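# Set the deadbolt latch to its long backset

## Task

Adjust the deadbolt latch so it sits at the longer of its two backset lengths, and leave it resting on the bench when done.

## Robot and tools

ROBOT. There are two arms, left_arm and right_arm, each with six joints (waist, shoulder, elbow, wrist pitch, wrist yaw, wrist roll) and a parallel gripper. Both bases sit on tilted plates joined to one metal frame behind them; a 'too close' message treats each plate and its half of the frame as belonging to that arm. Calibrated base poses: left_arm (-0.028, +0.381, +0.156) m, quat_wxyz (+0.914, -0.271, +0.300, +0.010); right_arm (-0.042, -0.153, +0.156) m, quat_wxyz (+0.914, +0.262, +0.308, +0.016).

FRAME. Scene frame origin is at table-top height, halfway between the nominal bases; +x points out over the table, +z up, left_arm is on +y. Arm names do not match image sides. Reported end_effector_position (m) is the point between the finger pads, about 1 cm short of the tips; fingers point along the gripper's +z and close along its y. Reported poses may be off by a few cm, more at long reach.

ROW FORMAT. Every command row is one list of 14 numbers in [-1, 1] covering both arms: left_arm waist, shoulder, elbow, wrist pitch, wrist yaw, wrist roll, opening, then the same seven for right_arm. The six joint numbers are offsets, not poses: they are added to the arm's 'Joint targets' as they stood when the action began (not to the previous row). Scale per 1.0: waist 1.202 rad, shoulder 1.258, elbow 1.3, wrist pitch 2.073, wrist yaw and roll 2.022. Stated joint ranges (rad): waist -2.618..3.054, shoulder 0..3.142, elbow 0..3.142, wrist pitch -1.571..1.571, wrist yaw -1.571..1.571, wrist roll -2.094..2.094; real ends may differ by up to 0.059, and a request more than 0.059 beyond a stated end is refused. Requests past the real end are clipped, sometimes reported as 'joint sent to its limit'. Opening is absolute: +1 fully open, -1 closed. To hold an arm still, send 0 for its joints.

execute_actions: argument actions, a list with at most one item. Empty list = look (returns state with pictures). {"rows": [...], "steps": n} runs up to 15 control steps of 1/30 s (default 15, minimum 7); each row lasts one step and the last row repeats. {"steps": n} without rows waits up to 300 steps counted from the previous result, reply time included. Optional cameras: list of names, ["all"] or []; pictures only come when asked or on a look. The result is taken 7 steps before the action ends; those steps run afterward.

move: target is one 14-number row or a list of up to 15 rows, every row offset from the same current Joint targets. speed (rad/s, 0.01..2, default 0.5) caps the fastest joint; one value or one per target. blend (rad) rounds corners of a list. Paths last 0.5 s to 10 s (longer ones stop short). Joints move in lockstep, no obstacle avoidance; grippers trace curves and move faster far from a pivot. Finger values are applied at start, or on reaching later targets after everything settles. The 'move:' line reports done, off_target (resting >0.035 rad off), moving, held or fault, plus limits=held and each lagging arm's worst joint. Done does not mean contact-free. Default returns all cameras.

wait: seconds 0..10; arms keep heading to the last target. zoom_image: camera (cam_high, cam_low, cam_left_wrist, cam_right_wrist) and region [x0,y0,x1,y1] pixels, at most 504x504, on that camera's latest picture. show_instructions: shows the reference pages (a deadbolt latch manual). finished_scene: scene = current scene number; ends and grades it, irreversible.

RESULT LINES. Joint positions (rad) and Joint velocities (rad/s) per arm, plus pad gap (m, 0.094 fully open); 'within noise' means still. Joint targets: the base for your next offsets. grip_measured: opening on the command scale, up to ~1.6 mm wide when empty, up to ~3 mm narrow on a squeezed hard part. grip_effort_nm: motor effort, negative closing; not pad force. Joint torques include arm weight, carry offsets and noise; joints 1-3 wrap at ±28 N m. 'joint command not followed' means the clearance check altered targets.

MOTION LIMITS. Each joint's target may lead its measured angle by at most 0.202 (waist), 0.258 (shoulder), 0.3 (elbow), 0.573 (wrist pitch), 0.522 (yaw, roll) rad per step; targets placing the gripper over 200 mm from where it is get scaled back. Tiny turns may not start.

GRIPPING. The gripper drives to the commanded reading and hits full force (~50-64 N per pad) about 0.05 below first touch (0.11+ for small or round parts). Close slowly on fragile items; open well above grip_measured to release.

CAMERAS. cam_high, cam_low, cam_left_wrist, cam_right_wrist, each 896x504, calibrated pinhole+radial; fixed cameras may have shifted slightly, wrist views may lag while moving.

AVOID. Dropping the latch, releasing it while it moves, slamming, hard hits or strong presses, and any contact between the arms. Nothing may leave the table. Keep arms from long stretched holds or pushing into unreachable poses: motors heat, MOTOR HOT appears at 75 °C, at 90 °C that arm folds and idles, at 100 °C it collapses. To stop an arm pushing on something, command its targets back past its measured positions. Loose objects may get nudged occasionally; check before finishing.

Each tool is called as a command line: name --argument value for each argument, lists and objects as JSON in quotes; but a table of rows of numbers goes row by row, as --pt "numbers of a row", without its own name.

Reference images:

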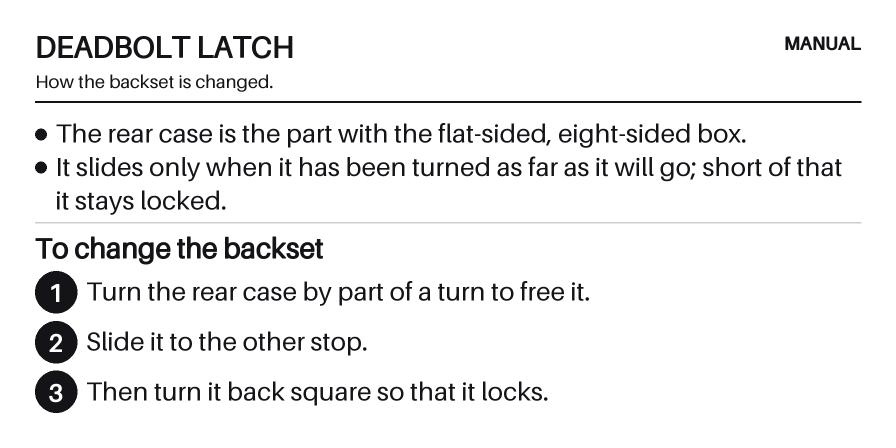

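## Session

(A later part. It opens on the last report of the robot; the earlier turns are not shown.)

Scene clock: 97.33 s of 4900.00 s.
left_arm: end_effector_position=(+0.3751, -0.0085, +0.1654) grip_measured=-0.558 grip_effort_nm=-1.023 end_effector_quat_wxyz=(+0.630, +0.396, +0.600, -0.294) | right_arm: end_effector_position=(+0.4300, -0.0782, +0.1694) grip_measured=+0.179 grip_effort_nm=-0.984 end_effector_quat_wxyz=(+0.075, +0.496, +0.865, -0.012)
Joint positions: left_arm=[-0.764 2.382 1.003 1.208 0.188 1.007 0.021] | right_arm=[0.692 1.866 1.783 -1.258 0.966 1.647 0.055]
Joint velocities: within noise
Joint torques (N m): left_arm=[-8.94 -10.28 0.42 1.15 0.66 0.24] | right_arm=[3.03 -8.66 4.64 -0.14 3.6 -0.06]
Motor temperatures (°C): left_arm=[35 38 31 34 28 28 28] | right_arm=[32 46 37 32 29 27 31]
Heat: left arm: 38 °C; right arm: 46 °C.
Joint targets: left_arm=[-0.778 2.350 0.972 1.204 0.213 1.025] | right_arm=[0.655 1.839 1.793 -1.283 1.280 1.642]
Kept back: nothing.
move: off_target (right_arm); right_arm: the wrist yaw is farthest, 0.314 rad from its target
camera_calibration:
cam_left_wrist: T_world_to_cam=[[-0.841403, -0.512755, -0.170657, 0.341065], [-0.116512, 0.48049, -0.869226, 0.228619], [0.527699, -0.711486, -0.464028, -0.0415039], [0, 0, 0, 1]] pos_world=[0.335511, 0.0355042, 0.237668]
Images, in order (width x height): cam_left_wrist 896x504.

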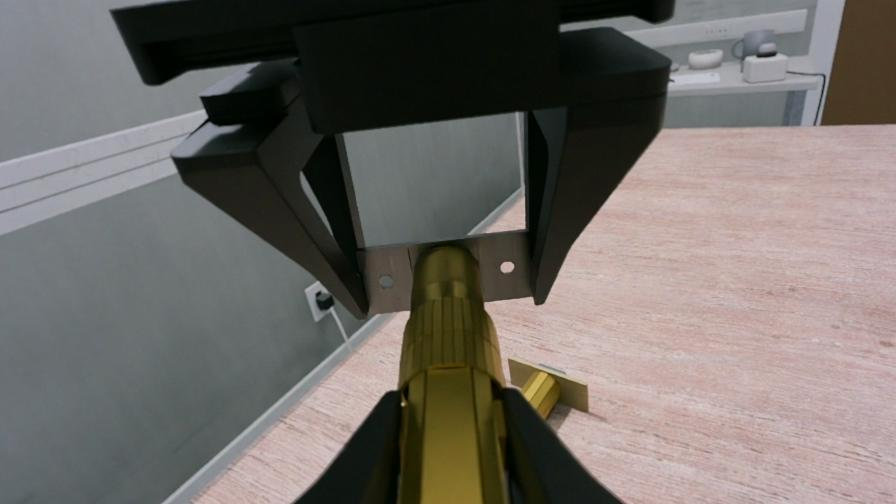

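move --pt "0 0 0 0 0 0 -0.8 0 0 0 0 -0.1 0 -0.1" --pt "0 0 0 0 0 -0.4 -0.8 0 0 0 0 -0.1 0 -0.1" --speed '[0.4,0.6]' --cameras '["cam_left_wrist"]'

Scene clock: 100.63 s of 4900.00 s.
left_arm: end_effector_position=(+0.3731, -0.0082, +0.1641) grip_measured=-0.558 grip_effort_nm=-1.018 end_effector_quat_wxyz=(+0.468, +0.138, +0.707, -0.512) | right_arm: end_effector_position=(+0.4245, -0.0765, +0.1654) grip_measured=+0.179 grip_effort_nm=-0.984 end_effector_quat_wxyz=(+0.053, +0.495, +0.867, -0.011)
Joint positions: left_arm=[-0.764 2.382 0.997 1.21 0.187 0.224 0.021] | right_arm=[0.681 1.866 1.783 -1.27 0.923 1.647 0.055]
Joint velocities: within noise
Joint torques (N m): left_arm=[-8.92 -10.29 0.91 1.14 0.67 -0.1] | right_arm=[3.82 -8.73 4.63 -0.05 1.79 -0.06]
Motor temperatures (°C): left_arm=[35 39 31 33 28 28 28] | right_arm=[32 46 37 32 30 27 31]
Heat: left arm: 39 °C; right arm: 46 °C.
Joint targets: left_arm=[-0.778 2.350 0.972 1.205 0.213 0.216] | right_arm=[0.655 1.839 1.793 -1.284 1.078 1.642]
Kept back: nothing.
move: off_target (right_arm); right_arm: the wrist yaw is farthest, 0.155 rad from its target
camera_calibration:
cam_left_wrist: T_world_to_cam=[[-0.685445, -0.447378, 0.574472, 0.159402], [-0.685506, 0.13054, -0.716269, 0.411391], [0.245451, -0.884767, -0.396158, 0.0519715], [0, 0, 0, 1]] pos_world=[0.378516, 0.0635927, 0.223684]
Images, in order (width x height): cam_left_wrist 896x504.

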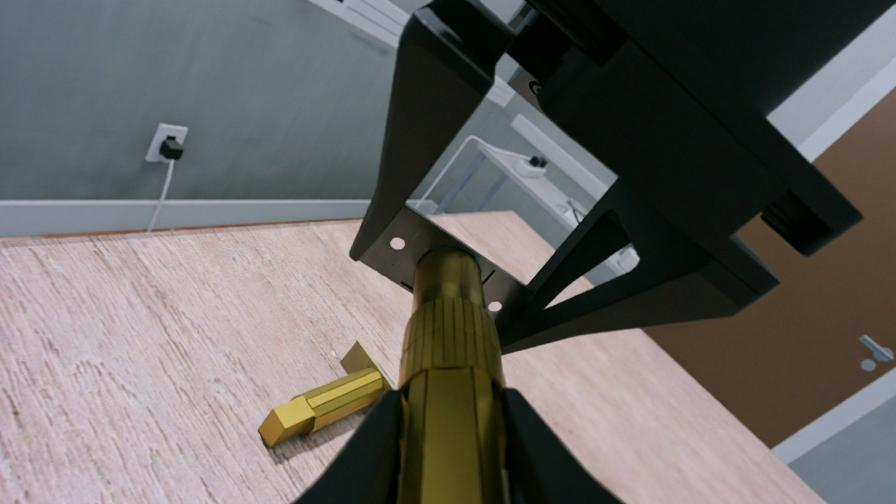

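move --target '[0,0,0,0,0,-0.37,-0.8,0,0,0,0,0,0,-0.1]' --speed 0.6

zoom_image --camera "cam_left_wrist" --region '[330, 200, 570, 504]'

Scene clock: 102.93 s of 4900.00 s.
left_arm: end_effector_position=(+0.3732, -0.0080, +0.1633) grip_measured=-0.558 grip_effort_nm=-1.018 end_effector_quat_wxyz=(+0.248, -0.132, +0.710, -0.646) | right_arm: end_effector_position=(+0.4241, -0.0767, +0.1654) grip_measured=+0.179 grip_effort_nm=-0.984 end_effector_quat_wxyz=(+0.052, +0.494, +0.868, -0.011)
Joint positions: left_arm=[-0.764 2.382 0.997 1.208 0.183 -0.528 0.021] | right_arm=[0.681 1.866 1.783 -1.273 0.922 1.647 0.055]
Joint velocities: within noise
Joint torques (N m): left_arm=[-8.8 -10.18 0.91 1.14 0.73 -0.02] | right_arm=[3.84 -8.72 4.63 -0.02 1.8 -0.06]
Motor temperatures (°C): left_arm=[35 39 31 33 28 28 28] | right_arm=[32 46 37 32 30 27 31]
Heat: left arm: 39 °C; right arm: 46 °C.
Joint targets: left_arm=[-0.778 2.350 0.972 1.205 0.213 -0.532] | right_arm=[0.655 1.839 1.793 -1.283 1.078 1.642]
Kept back: nothing.
move: off_target (right_arm); right_arm: the wrist yaw is farthest, 0.156 rad from its target
camera_calibration:
cam_left_wrist: T_world_to_cam=[[-0.151883, -0.145237, 0.97767, -0.102515], [-0.983457, -0.0765763, -0.164158, 0.430292], [0.0987082, -0.986429, -0.131203, 0.062421], [0, 0, 0, 1]] pos_world=[0.401442, 0.0796351, 0.179052]
cam_right_wrist: T_world_to_cam=[[-0.862745, -0.50398, -0.0409168, 0.336394], [-0.487389, 0.807336, 0.332655, 0.252003], [-0.134618, 0.306939, -0.94216, 0.324976], [0, 0, 0, 1]] pos_world=[0.456794, -0.133663, 0.236114]

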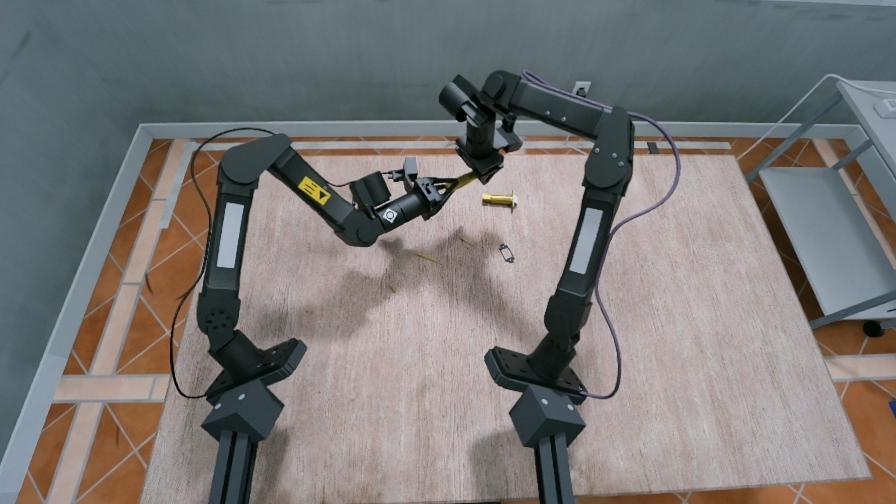

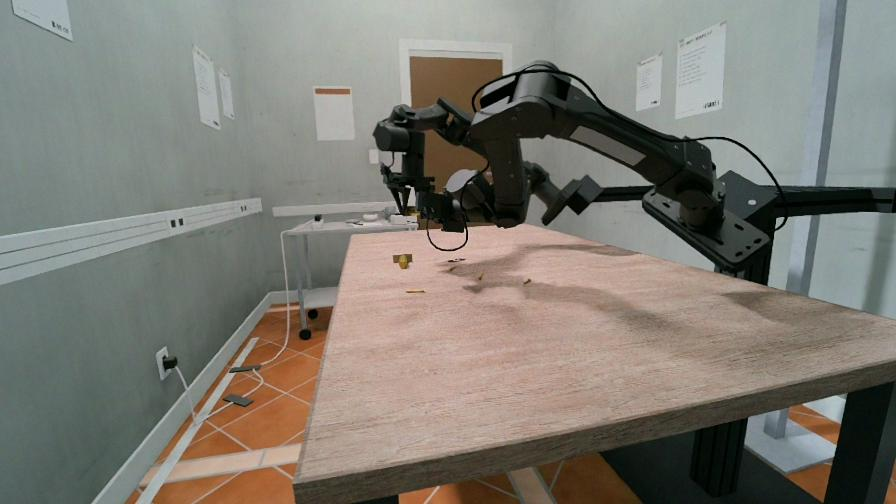

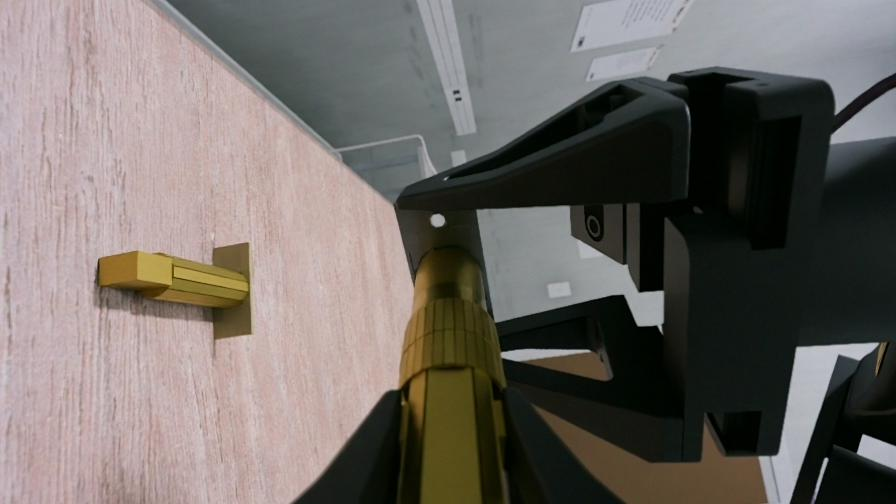

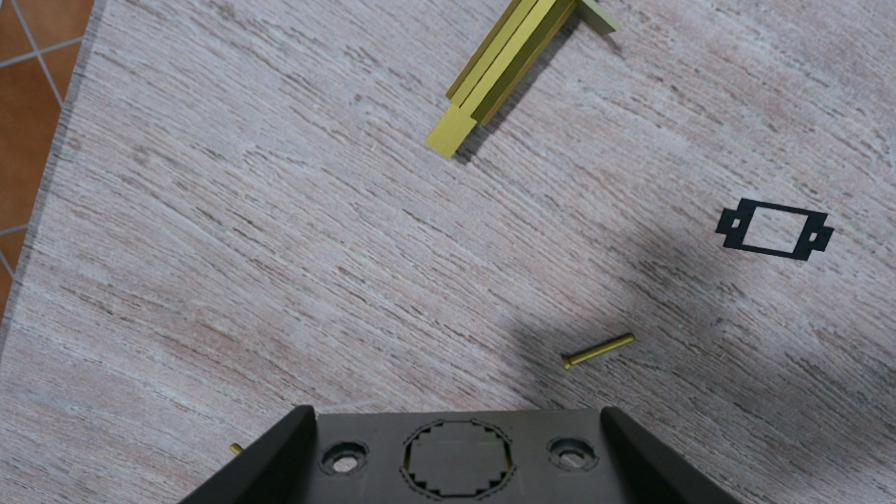

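Scaled by 1.658 from the camera's 896x504 image, which has a finer 1280x720 frame.

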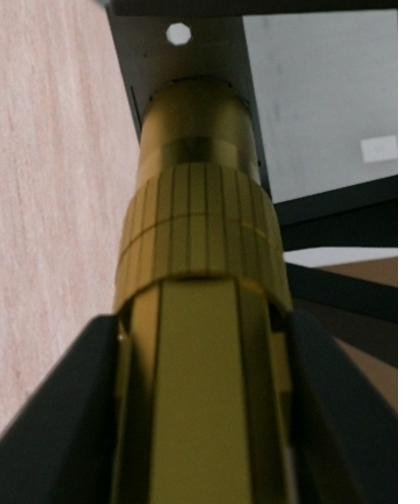

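move --target '[0,0,0,0,0,-0.125,-0.8,0,0,0,0,0,0,-0.1]' --speed 0.4 --cameras '["cam_left_wrist"]'

zoom_image --camera "cam_left_wrist" --region '[330, 200, 570, 504]'

Scene clock: 104.33 s of 4900.00 s.
left_arm: end_effector_position=(+0.3730, -0.0082, +0.1626) grip_measured=-0.559 grip_effort_nm=-1.018 end_effector_quat_wxyz=(+0.173, -0.210, +0.692, -0.669) | right_arm: end_effector_position=(+0.4236, -0.0770, +0.1652) grip_measured=+0.179 grip_effort_nm=-0.984 end_effector_quat_wxyz=(+0.051, +0.493, +0.868, -0.012)
Joint positions: left_arm=[-0.764 2.382 0.997 1.205 0.181 -0.751 0.021] | right_arm=[0.68 1.866 1.783 -1.275 0.921 1.647 0.055]
Joint velocities: within noise
Joint torques (N m): left_arm=[-8.81 -10.28 0.94 1.22 0.76 -0.43] | right_arm=[3.89 -8.73 4.62 -0.01 1.82 -0.06]
Motor temperatures (°C): left_arm=[35 39 31 33 28 28 28] | right_arm=[32 46 37 32 30 27 31]
Heat: left arm: 39 °C; right arm: 46 °C.
Joint targets: left_arm=[-0.778 2.350 0.972 1.204 0.213 -0.785] | right_arm=[0.655 1.839 1.793 -1.283 1.078 1.642]
Kept back: nothing.
move: off_target (right_arm); right_arm: the wrist yaw is farthest, 0.157 rad from its target
camera_calibration:
cam_left_wrist: T_world_to_cam=[[0.0400666, -0.0325413, 0.998667, -0.17599], [-0.994992, -0.0928923, 0.0368923, 0.401402], [0.0915679, -0.995144, -0.0361002, 0.0493683], [0, 0, 0, 1]] pos_world=[0.401923, 0.0806888, 0.162729]
Images, in order (width x height): cam_left_wrist 896x504.

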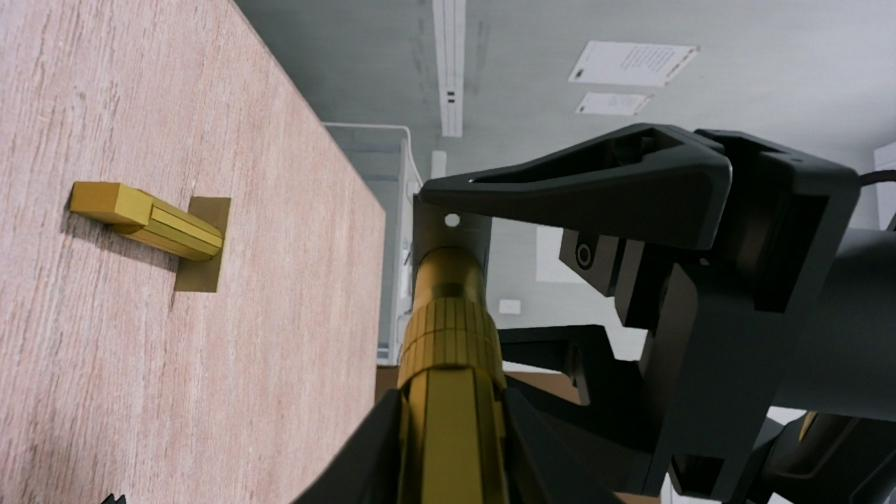

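Scaled by 1.658 from the camera's 896x504 image, which has a finer 1280x720 frame.

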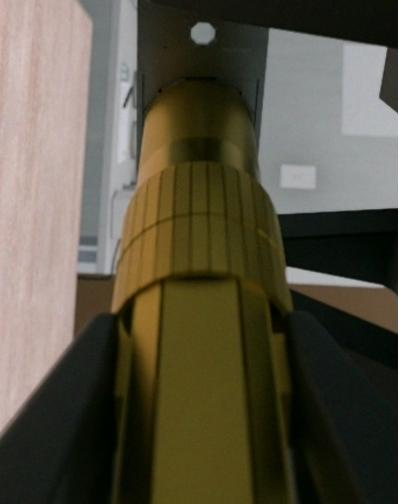

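move --target '[0,0,0,0,0,-0.02,-0.8,0,0,0,0,0,0,-0.1]' --speed 0.4 --cameras '["cam_left_wrist"]'

Scene clock: 105.40 s of 4900.00 s.
left_arm: end_effector_position=(+0.3724, -0.0085, +0.1623) grip_measured=-0.559 grip_effort_nm=-1.018 end_effector_quat_wxyz=(+0.163, -0.219, +0.689, -0.671) | right_arm: end_effector_position=(+0.4231, -0.0774, +0.1651) grip_measured=+0.179 grip_effort_nm=-0.989 end_effector_quat_wxyz=(+0.050, +0.493, +0.869, -0.013)
Joint positions: left_arm=[-0.764 2.382 0.997 1.203 0.182 -0.778 0.021] | right_arm=[0.68 1.866 1.783 -1.278 0.92 1.647 0.055]
Joint velocities: within noise
Joint torques (N m): left_arm=[-8.84 -10.18 0.95 1.19 0.78 -0.55] | right_arm=[3.9 -8.73 4.64 0.03 1.82 -0.06]
Motor temperatures (°C): left_arm=[35 39 31 33 28 28 28] | right_arm=[32 46 37 32 31 27 31]
Heat: left arm: 39 °C; right arm: 46 °C.
Joint targets: left_arm=[-0.778 2.350 0.972 1.205 0.213 -0.825] | right_arm=[0.655 1.839 1.793 -1.284 1.078 1.642]
Kept back: nothing.
move: off_target (left_arm, right_arm); left_arm: the wrist roll is farthest, 0.048 rad from its target; right_arm: the wrist yaw is farthest, 0.158 rad from its target
camera_calibration:
cam_left_wrist: T_world_to_cam=[[0.0637264, -0.0191704, 0.997783, -0.184262], [-0.993958, -0.0907479, 0.0617386, 0.39644], [0.0893632, -0.995689, -0.0248376, 0.0480813], [0, 0, 0, 1]] pos_world=[0.40149, 0.0803177, 0.160572]
Images, in order (width x height): cam_left_wrist 896x504.

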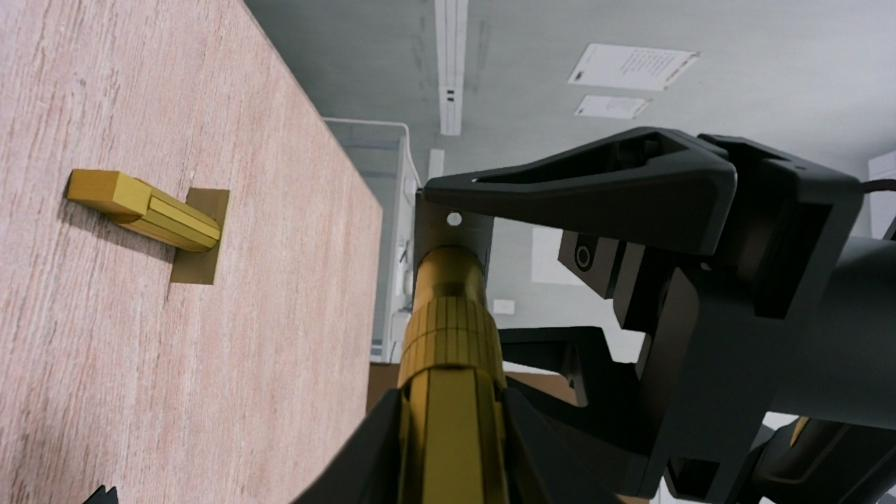

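move --target '[0,0,0,0,0,0.024,-0.8,0,0,0,0,-0.09,0,-0.1]' --speed 0.3 --cameras '["cam_left_wrist"]'

Scene clock: 106.87 s of 4900.00 s.
left_arm: end_effector_position=(+0.3673, -0.0079, +0.1585) grip_measured=-0.559 grip_effort_nm=-1.018 end_effector_quat_wxyz=(+0.159, -0.217, +0.695, -0.667) | right_arm: end_effector_position=(+0.4165, -0.0753, +0.1591) grip_measured=+0.179 grip_effort_nm=-0.984 end_effector_quat_wxyz=(+0.020, +0.496, +0.868, -0.010)
Joint positions: left_arm=[-0.764 2.382 0.982 1.202 0.177 -0.775 0.021] | right_arm=[0.66 1.866 1.783 -1.287 0.858 1.647 0.055]
Joint velocities: within noise
Joint torques (N m): left_arm=[-8.77 -10.13 2.02 1.21 0.8 -0.03] | right_arm=[5.33 -8.83 4.62 0.09 0.44 -0.06]
Motor temperatures (°C): left_arm=[35 39 30 33 28 28 28] | right_arm=[32 46 37 32 30 27 31]
Heat: left arm: 39 °C; right arm: 46 °C.
Joint targets: left_arm=[-0.778 2.350 0.972 1.204 0.213 -0.777] | right_arm=[0.655 1.839 1.793 -1.283 0.896 1.642]
Kept back: nothing.
move: off_target (left_arm, right_arm); left_arm: the wrist yaw is farthest, 0.036 rad from its target; right_arm: the wrist yaw is farthest, 0.038 rad from its target
camera_calibration:
cam_left_wrist: T_world_to_cam=[[0.0703776, -0.0310415, 0.997037, -0.182538], [-0.994204, -0.0836172, 0.0675743, 0.390882], [0.0812719, -0.996014, -0.0367464, 0.0538296], [0, 0, 0, 1]] pos_world=[0.397088, 0.0806333, 0.157562]
Images, in order (width x height): cam_left_wrist 896x504.

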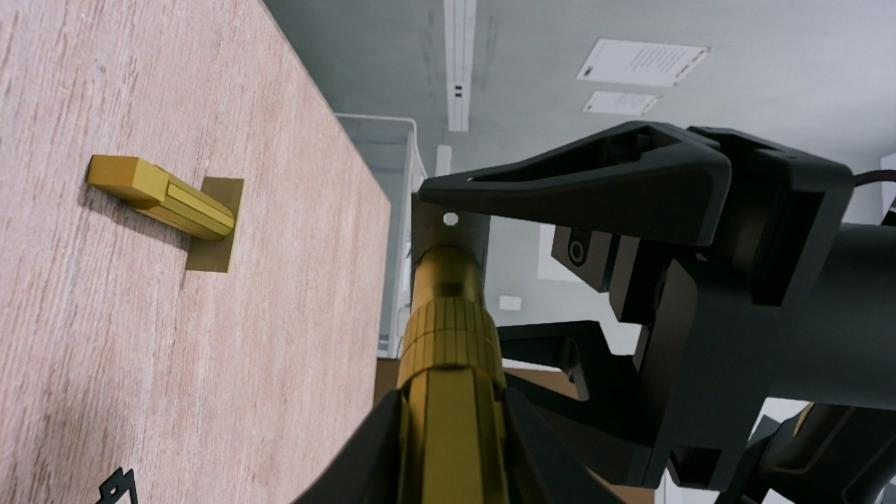

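execute_actions --actions '[{"rows":[[0,0,0,0,0,0,-0.53,0,0,0,0,0,0,-0.1],[0,0,0,0,0,0,-0.5,0,0,0,0,0,0,-0.1],[0,0,0,0,0,0,-0.45,0,0,0,0,0,0,-0.1],[0,0,0,0,0,0,-0.4,0,0,0,0,0,0,-0.1],[0,0,0,0,0,0,-0.3,0,0,0,0,0,0,-0.1],[0,0,0,0,0,0,-0.2,0,0,0,0,0,0,-0.1],[0,0,0,0,0,0,-0.1,0,0,0,0,0,0,-0.1],[0,0,0,0,0,0,0.1,0,0,0,0,0,0,-0.1]],"steps":15}]'

wait --seconds 0.7

Scene clock: 107.57 s of 4900.00 s.
left_arm: end_effector_position=(+0.3640, -0.0086, +0.1589) grip_measured=-0.017 grip_effort_nm=-0.379 end_effector_quat_wxyz=(+0.155, -0.214, +0.694, -0.670) | right_arm: end_effector_position=(+0.4186, -0.0810, +0.1562) grip_measured=+0.179 grip_effort_nm=-0.984 end_effector_quat_wxyz=(+0.026, +0.499, +0.866, -0.017)
Joint positions: left_arm=[-0.764 2.382 0.977 1.202 0.189 -0.776 0.046] | right_arm=[0.648 1.866 1.783 -1.287 0.873 1.647 0.055]
Joint velocities: left_arm=[-0.007 0.002 -0.012 0.007 0.051 0.022 0.259] | right_arm=[within noise]
Joint torques (N m): left_arm=[-8.79 -10.37 2.4 1.19 0.61 0.01] | right_arm=[6.26 -8.92 4.63 0.08 0.18 -0.07]
Motor temperatures (°C): left_arm=[35 40 30 34 28 28 28] | right_arm=[32 46 37 32 30 27 31]
Heat: left arm: 40 °C; right arm: 46 °C.
Joint targets: left_arm=[-0.778 2.350 0.971 1.205 0.213 -0.777] | right_arm=[0.655 1.839 1.793 -1.283 0.896 1.642]
Steps of this call (1-13: nothing new was sent; 14-21: this action's first 8). Readings (joint positions of left_arm | right_arm):
14: [-0.764 2.382 0.982 1.202 0.177 -0.775] | [0.660 1.866 1.783 -1.287 0.857 1.647]
15: [-0.764 2.382 0.982 1.202 0.177 -0.775] | [0.660 1.866 1.783 -1.287 0.857 1.647]
17: [-0.764 2.382 0.980 1.202 0.182 -0.775] | [0.657 1.866 1.783 -1.287 0.863 1.647]
21: the state above

Scene clock: 108.50 s of 4900.00 s.
left_arm: end_effector_position=(+0.3636, -0.0089, +0.1595) grip_measured=+0.098 grip_effort_nm=0.110 end_effector_quat_wxyz=(+0.154, -0.213, +0.693, -0.672) | right_arm: end_effector_position=(+0.4192, -0.0821, +0.1561) grip_measured=+0.179 grip_effort_nm=-0.989 end_effector_quat_wxyz=(+0.028, +0.499, +0.866, -0.019)
Joint positions: left_arm=[-0.764 2.382 0.977 1.202 0.193 -0.777 0.052] | right_arm=[0.648 1.866 1.783 -1.287 0.878 1.647 0.055]
Joint velocities: within noise
Joint torques (N m): left_arm=[-8.76 -10.21 2.33 1.2 0.64 0.01] | right_arm=[6.2 -8.91 4.6 0.08 0.22 -0.06]
Motor temperatures (°C): left_arm=[35 40 30 34 28 28 28] | right_arm=[32 46 37 32 30 27 31]
Heat: left arm: 40 °C; right arm: 46 °C.
Joint targets: left_arm=[-0.778 2.350 0.971 1.205 0.213 -0.777] | right_arm=[0.655 1.839 1.793 -1.283 0.896 1.642]
Steps of this call (1-7: your previous action's last 7; 8-15: toward your last target; 16-28: nothing new was sent). Readings (joint positions of left_arm | right_arm):
1: [-0.764 2.382 0.977 1.202 0.190 -0.776] | [0.648 1.866 1.783 -1.287 0.874 1.647]
2: [-0.764 2.382 0.977 1.202 0.191 -0.776] | [0.648 1.866 1.783 -1.287 0.876 1.647]
4: [-0.764 2.382 0.977 1.202 0.192 -0.777] | [0.648 1.866 1.783 -1.287 0.876 1.647]
8: [-0.764 2.382 0.977 1.202 0.193 -0.777] | [0.648 1.866 1.783 -1.287 0.877 1.647]
28: the state above
All arms were judged still, so your last target was given up. Each gripper or tool keeps its last command.
camera_calibration:
cam_left_wrist: T_world_to_cam=[[0.0687709, -0.0225478, 0.997378, -0.182703], [-0.995405, -0.0683235, 0.0670902, 0.387623], [0.0666315, -0.997408, -0.0271429, 0.0570255], [0, 0, 0, 1]] pos_world=[0.394607, 0.0792419, 0.157766]
cam_right_wrist: T_world_to_cam=[[-0.869569, -0.493792, -0.00434413, 0.327096], [-0.461121, 0.808825, 0.364923, 0.241135], [-0.176682, 0.319329, -0.931028, 0.334102], [0, 0, 0, 1]] pos_world=[0.454655, -0.140207, 0.224484]

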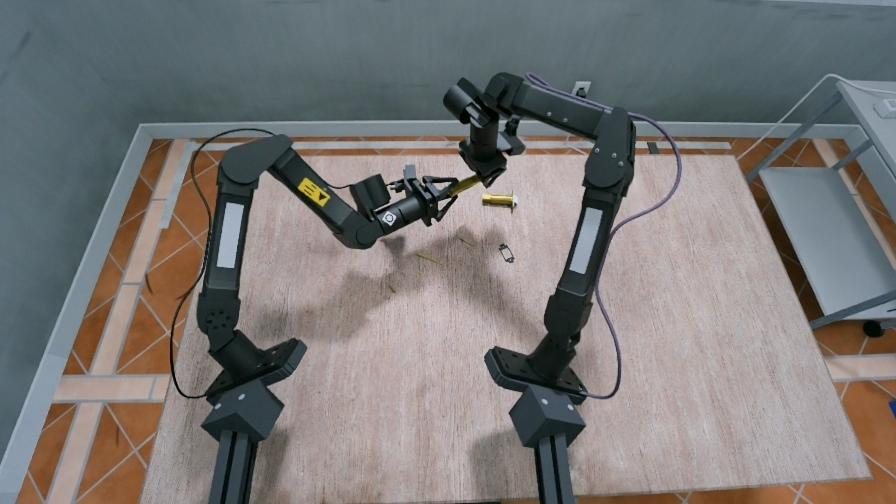

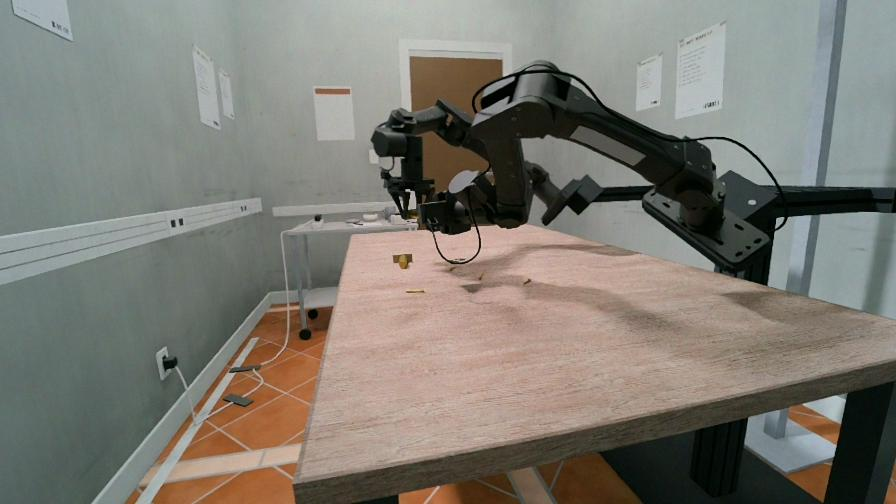

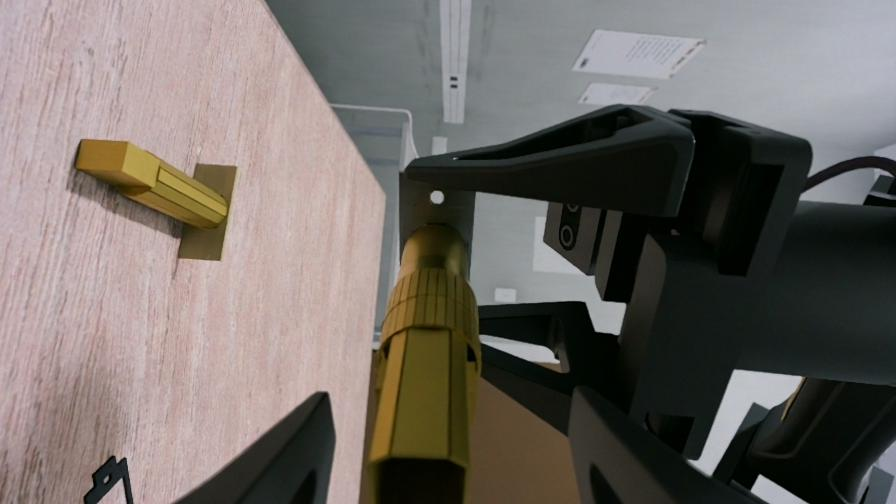

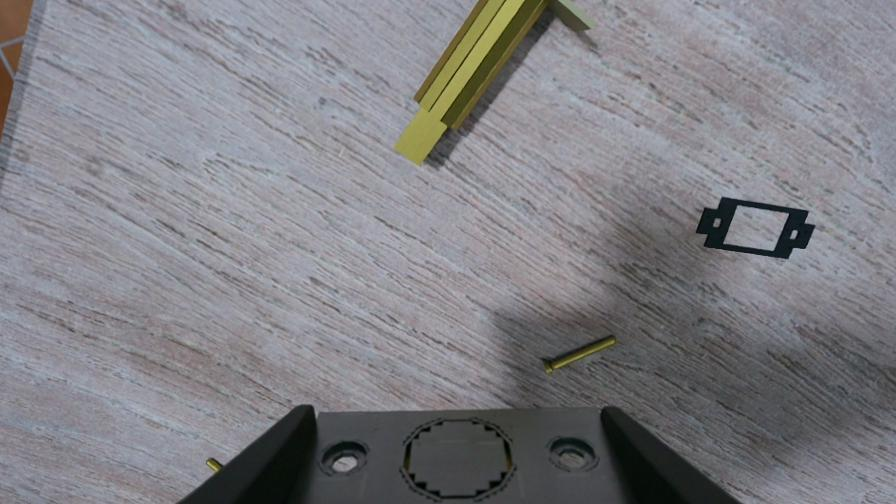

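move --pt "0.018 -0.091 -0.179 0.057 0.011 0 0.1 0 0 0 0 0 0 -0.1" --pt "0.398 -0.676 0.02 -0.434 0 0.81 0.1 0 0 0 0 0 0 -0.1" --speed '[0.25,1.2]' --blend '[0.05,0]' --cameras '["cam_high","cam_right_wrist","cam_low"]'

zoom_image --camera "cam_high" --region '[400, 100, 560, 260]'

zoom_image --camera "cam_low" --region '[380, 170, 480, 260]'

Scene clock: 113.53 s of 4900.00 s.
left_arm: end_effector_position=(+0.5156, +0.2935, +0.1600) grip_measured=+0.098 grip_effort_nm=0.105 end_effector_quat_wxyz=(+0.507, +0.289, +0.782, -0.218) | right_arm: end_effector_position=(+0.4192, -0.0821, +0.1561) grip_measured=+0.179 grip_effort_nm=-0.984 end_effector_quat_wxyz=(+0.028, +0.499, +0.866, -0.019)
Joint positions: left_arm=[-0.296 1.522 0.986 0.311 0.202 0.852 0.052] | right_arm=[0.648 1.866 1.783 -1.287 0.878 1.647 0.055]
Joint velocities: within noise
Joint torques (N m): left_arm=[-4.49 -9.46 5.33 1.06 0.53 0.12] | right_arm=[6.22 -8.91 4.6 0.08 0.22 -0.06]
Motor temperatures (°C): left_arm=[35 40 30 34 28 28 28] | right_arm=[32 46 37 32 30 27 31]
Heat: left arm: 40 °C; right arm: 46 °C.
Joint targets: left_arm=[-0.299 1.499 0.998 0.305 0.213 0.861] | right_arm=[0.655 1.839 1.793 -1.283 0.896 1.642]
Kept back: nothing.
move: done
camera_calibration:
cam_right_wrist: T_world_to_cam=[[-0.869566, -0.493797, -0.00437645, 0.327105], [-0.461203, 0.808938, 0.364569, 0.241295], [-0.176483, 0.319035, -0.931166, 0.334045], [0, 0, 0, 1]] pos_world=[0.454679, -0.140241, 0.224514]
Images, in order (width x height): cam_high 896x504, cam_low 896x504, cam_right_wrist 896x504.

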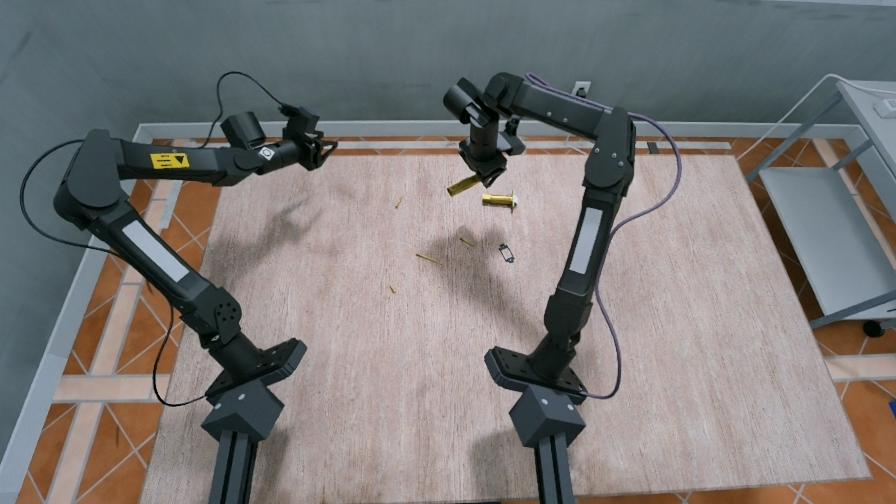

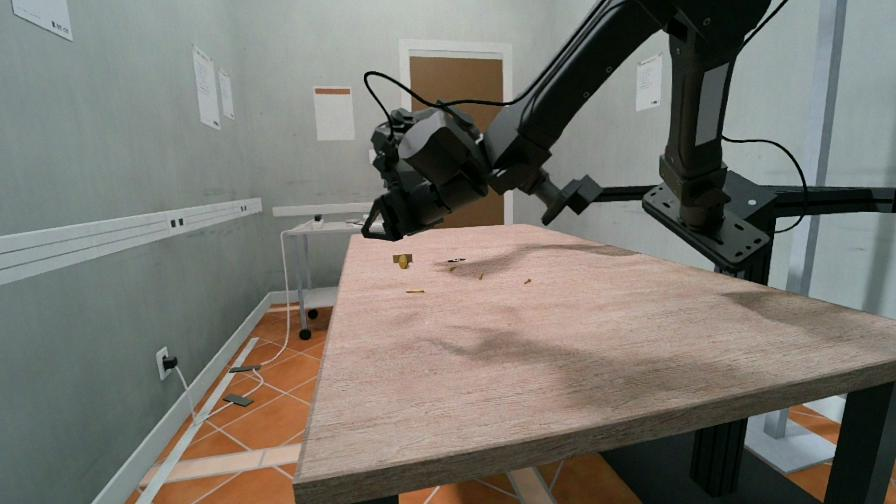

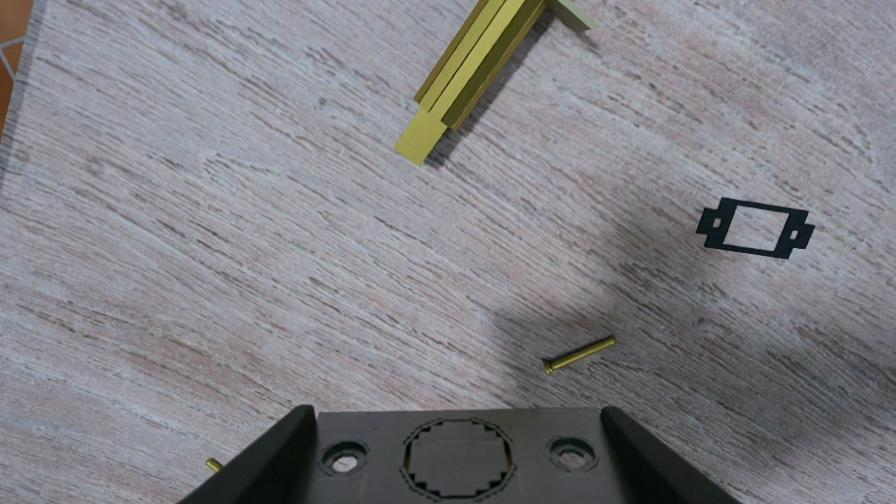

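Scaled by 3.150 from the camera's 896x504 image, which has a finer 1280x720 frame.

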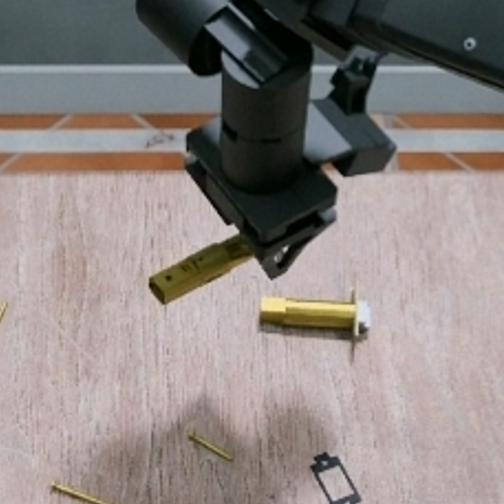

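Scaled by 5.040 from the camera's 896x504 image, which has a finer 1280x720 frame.

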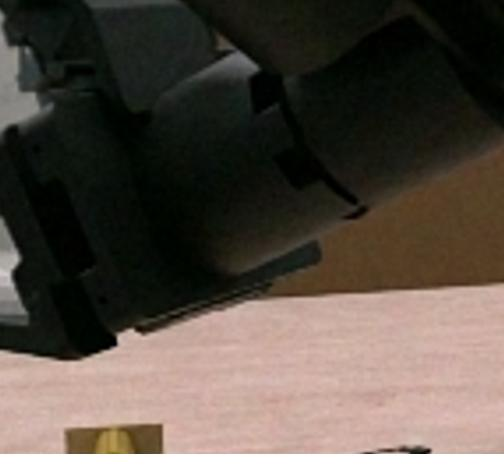

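move --target '[0,-0.4,0,0,0,0,0.1,-0.015,0.252,-0.0631,0.2031,-0.0376,-0.3106,-0.1]' --speed 0.5 --cameras '["cam_high","cam_right_wrist","cam_low"]'

zoom_image --camera "cam_low" --region '[380, 190, 500, 300]'

Scene clock: 115.90 s of 4900.00 s.
left_arm: end_effector_position=(+0.5247, +0.4469, +0.3493) grip_measured=+0.098 grip_effort_nm=0.100 end_effector_quat_wxyz=(+0.681, +0.192, +0.701, -0.088) | right_arm: end_effector_position=(+0.4053, +0.0266, +0.0602) grip_measured=+0.179 grip_effort_nm=-0.989 end_effector_quat_wxyz=(+0.014, +0.239, +0.971, +0.001)
Joint positions: left_arm=[-0.296 1.013 0.986 0.305 0.202 0.855 0.052] | right_arm=[0.63 2.151 1.718 -0.874 0.827 1.025 0.055]
Joint velocities: within noise
Joint torques (N m): left_arm=[-1.94 -6.54 6.5 1.37 0.5 0.07] | right_arm=[7.6 -7.46 2.97 0.2 -0.09 -0.12]
Motor temperatures (°C): left_arm=[34 40 31 34 27 28 28] | right_arm=[32 46 37 32 30 27 32]
Heat: left arm: 40 °C; right arm: 46 °C.
Joint targets: left_arm=[-0.299 0.996 0.998 0.305 0.213 0.861] | right_arm=[0.637 2.156 1.711 -0.863 0.820 1.013]
Kept back: nothing.
move: done
camera_calibration:
cam_right_wrist: T_world_to_cam=[[-0.471235, -0.881842, -0.017094, 0.217854], [-0.810992, 0.425592, 0.401451, 0.331614], [-0.346741, 0.20304, -0.915721, 0.278772], [0, 0, 0, 1]] pos_world=[0.468259, -0.00562142, 0.125875]
Images, in order (width x height): cam_high 896x504, cam_low 896x504, cam_right_wrist 896x504.

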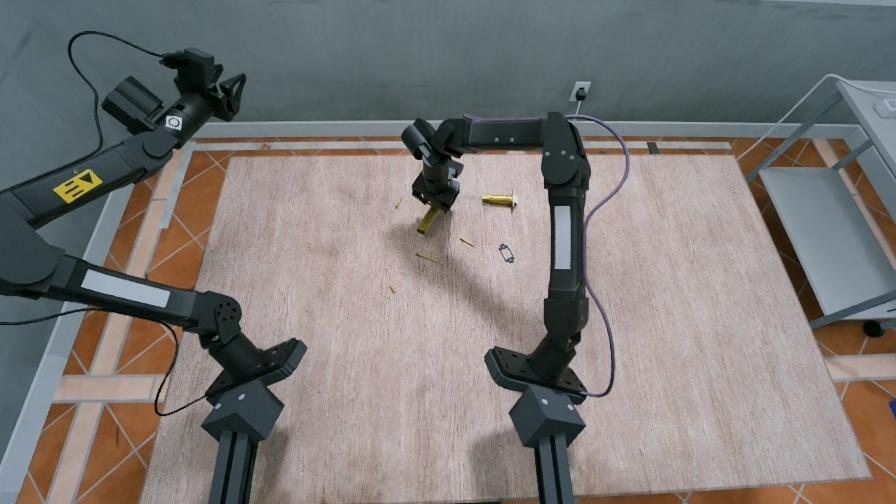

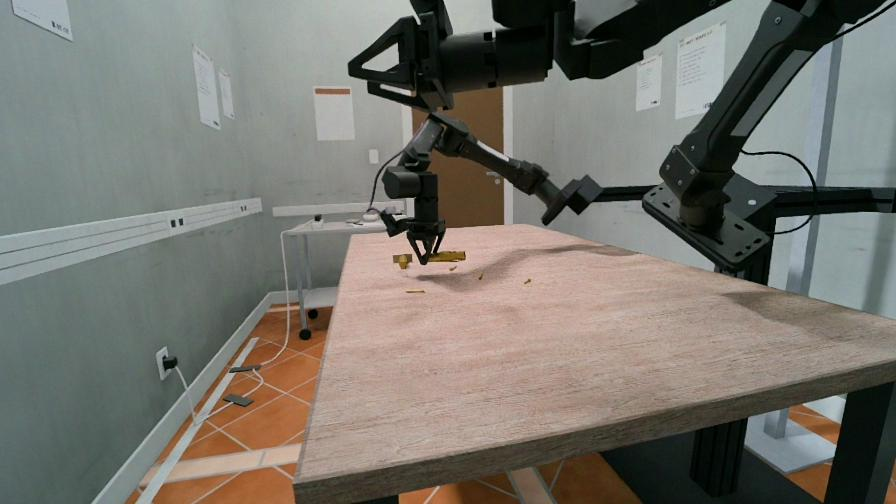

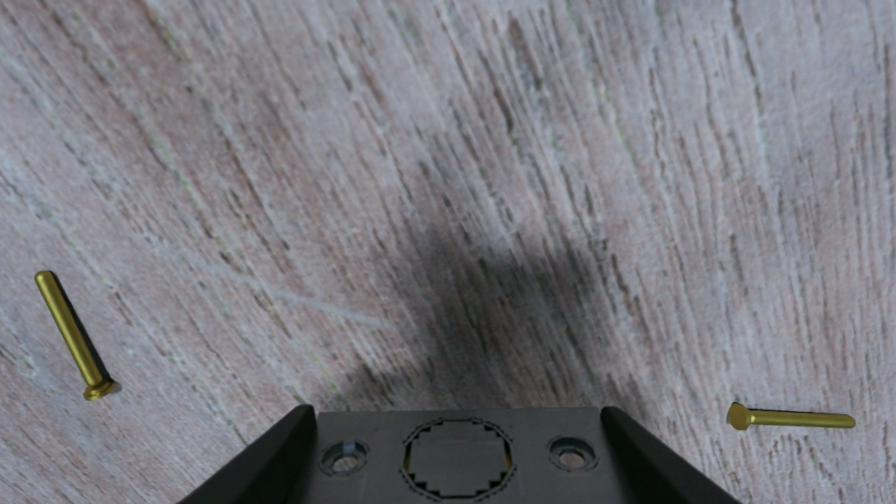

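Scaled by 4.200 from the camera's 896x504 image, which has a finer 1280x720 frame.

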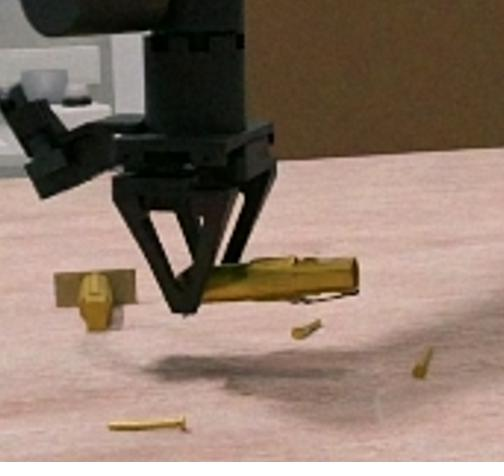

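move --target '[0,0,0,0,0,0,0.1,-0.0425,0.0286,-0.011,0.0395,-0.0119,-0.0319,-0.1]' --speed 0.12 --cameras '["cam_right_wrist","cam_low"]'

zoom_image --camera "cam_low" --region '[380, 190, 500, 300]'

Scene clock: 117.50 s of 4900.00 s.
left_arm: end_effector_position=(+0.5247, +0.4469, +0.3493) grip_measured=+0.098 grip_effort_nm=0.100 end_effector_quat_wxyz=(+0.681, +0.192, +0.701, -0.088) | right_arm: end_effector_position=(+0.4090, +0.0238, +0.0332) grip_measured=+0.179 grip_effort_nm=-0.984 end_effector_quat_wxyz=(+0.009, +0.239, +0.971, +0.000)
Joint positions: left_arm=[-0.296 1.013 0.986 0.305 0.202 0.855 0.052] | right_arm=[0.577 2.18 1.707 -0.792 0.805 0.961 0.055]
Joint velocities: within noise
Joint torques (N m): left_arm=[-1.95 -6.54 6.58 1.37 0.47 0.11] | right_arm=[7.77 -7.17 2.61 0.2 -0.11 -0.12]
Motor temperatures (°C): left_arm=[34 39 31 34 27 28 28] | right_arm=[32 46 37 32 29 27 32]
Heat: left arm: 39 °C; right arm: 46 °C.
Joint targets: left_arm=[-0.299 0.996 0.998 0.305 0.213 0.861] | right_arm=[0.586 2.192 1.697 -0.780 0.796 0.949]
Kept back: nothing.
move: done
camera_calibration:
cam_right_wrist: T_world_to_cam=[[-0.472234, -0.881373, -0.0132764, 0.216963], [-0.806118, 0.425721, 0.411016, 0.344331], [-0.356607, 0.204798, -0.911531, 0.259767], [0, 0, 0, 1]] pos_world=[0.472664, -0.00856329, 0.0981401]
Images, in order (width x height): cam_low 896x504, cam_right_wrist 896x504.

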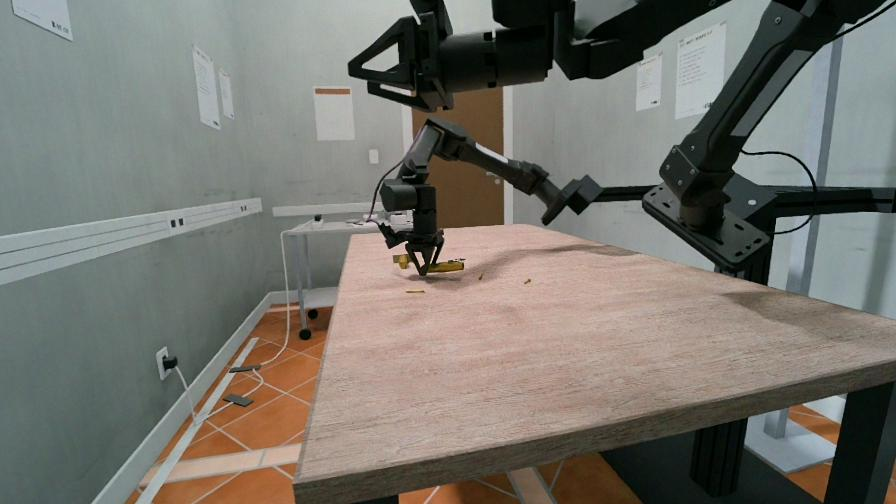

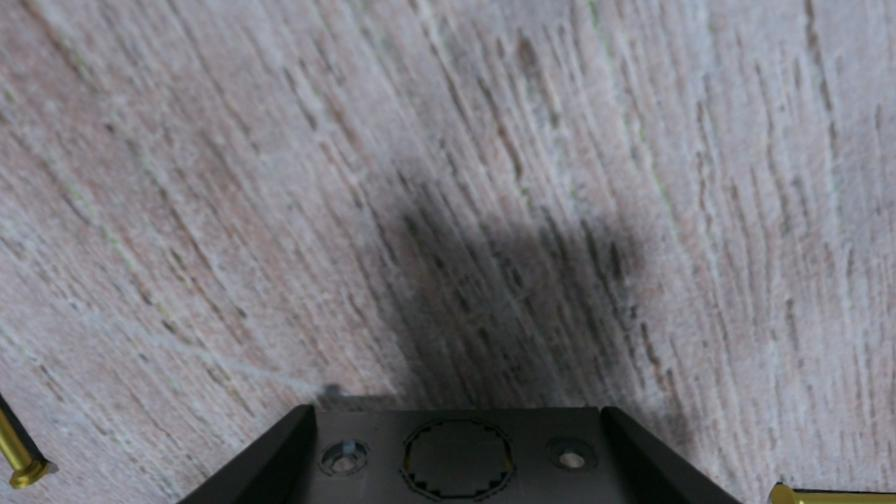

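Scaled by 4.200 from the camera's 896x504 image, which has a finer 1280x720 frame.

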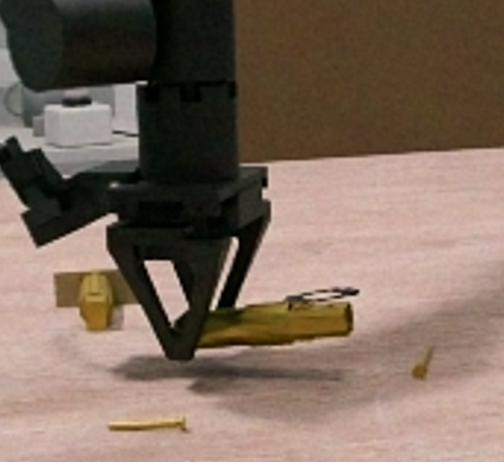

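move --target '[0,0,0,0,0,0,0.1,0.016,-0.0179,-0.064,0.0515,0.0354,-0.0103,-0.1]' --speed 0.2 --cameras '["cam_right_wrist","cam_low"]'

zoom_image --camera "cam_low" --region '[380, 210, 480, 300]'

Scene clock: 120.80 s of 4900.00 s.
left_arm: end_effector_position=(+0.5247, +0.4469, +0.3493) grip_measured=+0.098 grip_effort_nm=0.100 end_effector_quat_wxyz=(+0.681, +0.192, +0.701, -0.087) | right_arm: end_effector_position=(+0.4007, +0.0246, +0.0211) grip_measured=+0.179 grip_effort_nm=-0.984 end_effector_quat_wxyz=(+0.029, +0.237, +0.971, -0.012)
Joint positions: left_arm=[-0.296 1.013 0.986 0.305 0.202 0.855 0.052] | right_arm=[0.577 2.18 1.624 -0.686 0.85 0.939 0.055]
Joint velocities: within noise
Joint torques (N m): left_arm=[-1.94 -6.64 6.58 1.35 0.49 0.07] | right_arm=[9.2 -8.77 2.47 0.2 0.21 -0.11]
Motor temperatures (°C): left_arm=[34 39 31 34 27 28 28] | right_arm=[33 46 37 32 29 27 32]
Heat: left arm: 39 °C; right arm: 46 °C.
Joint targets: left_arm=[-0.299 0.996 0.998 0.305 0.213 0.861] | right_arm=[0.605 2.169 1.614 -0.674 0.867 0.928]
Kept back: nothing.
move: done
camera_calibration:
cam_right_wrist: T_world_to_cam=[[-0.468667, -0.883375, -0.000382003, 0.211971], [-0.821069, 0.435451, 0.369091, 0.348938], [-0.32588, 0.173294, -0.929393, 0.234471], [0, 0, 0, 1]] pos_world=[0.462255, -0.00532824, 0.0892068]
Images, in order (width x height): cam_low 896x504, cam_right_wrist 896x504.

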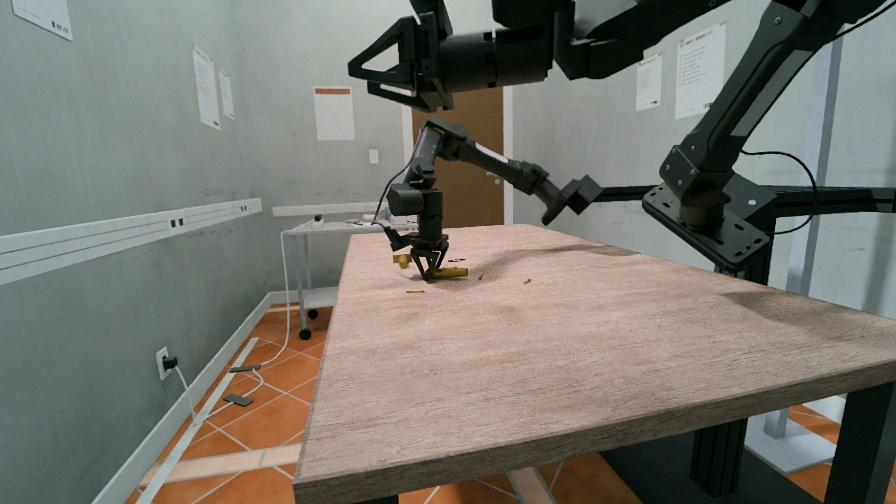

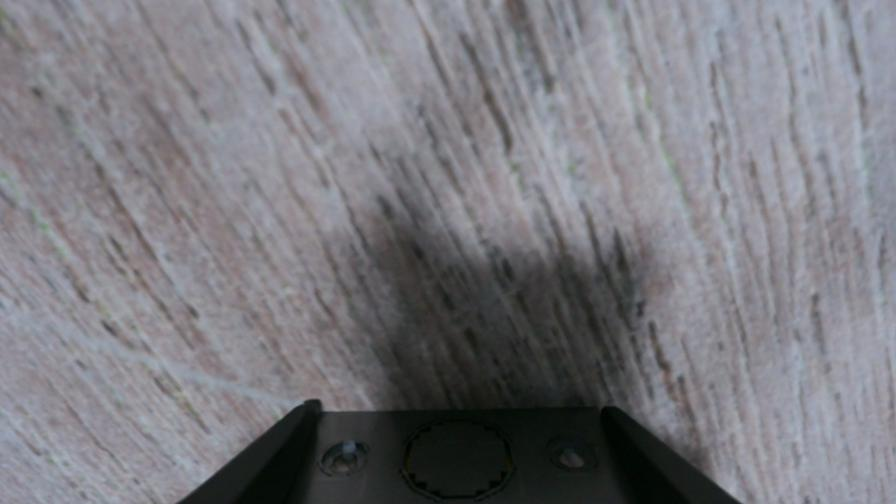

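Scaled by 5.040 from the camera's 896x504 image, which has a finer 1280x720 frame.

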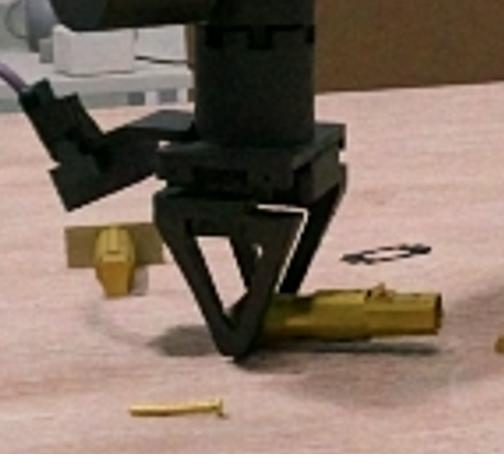

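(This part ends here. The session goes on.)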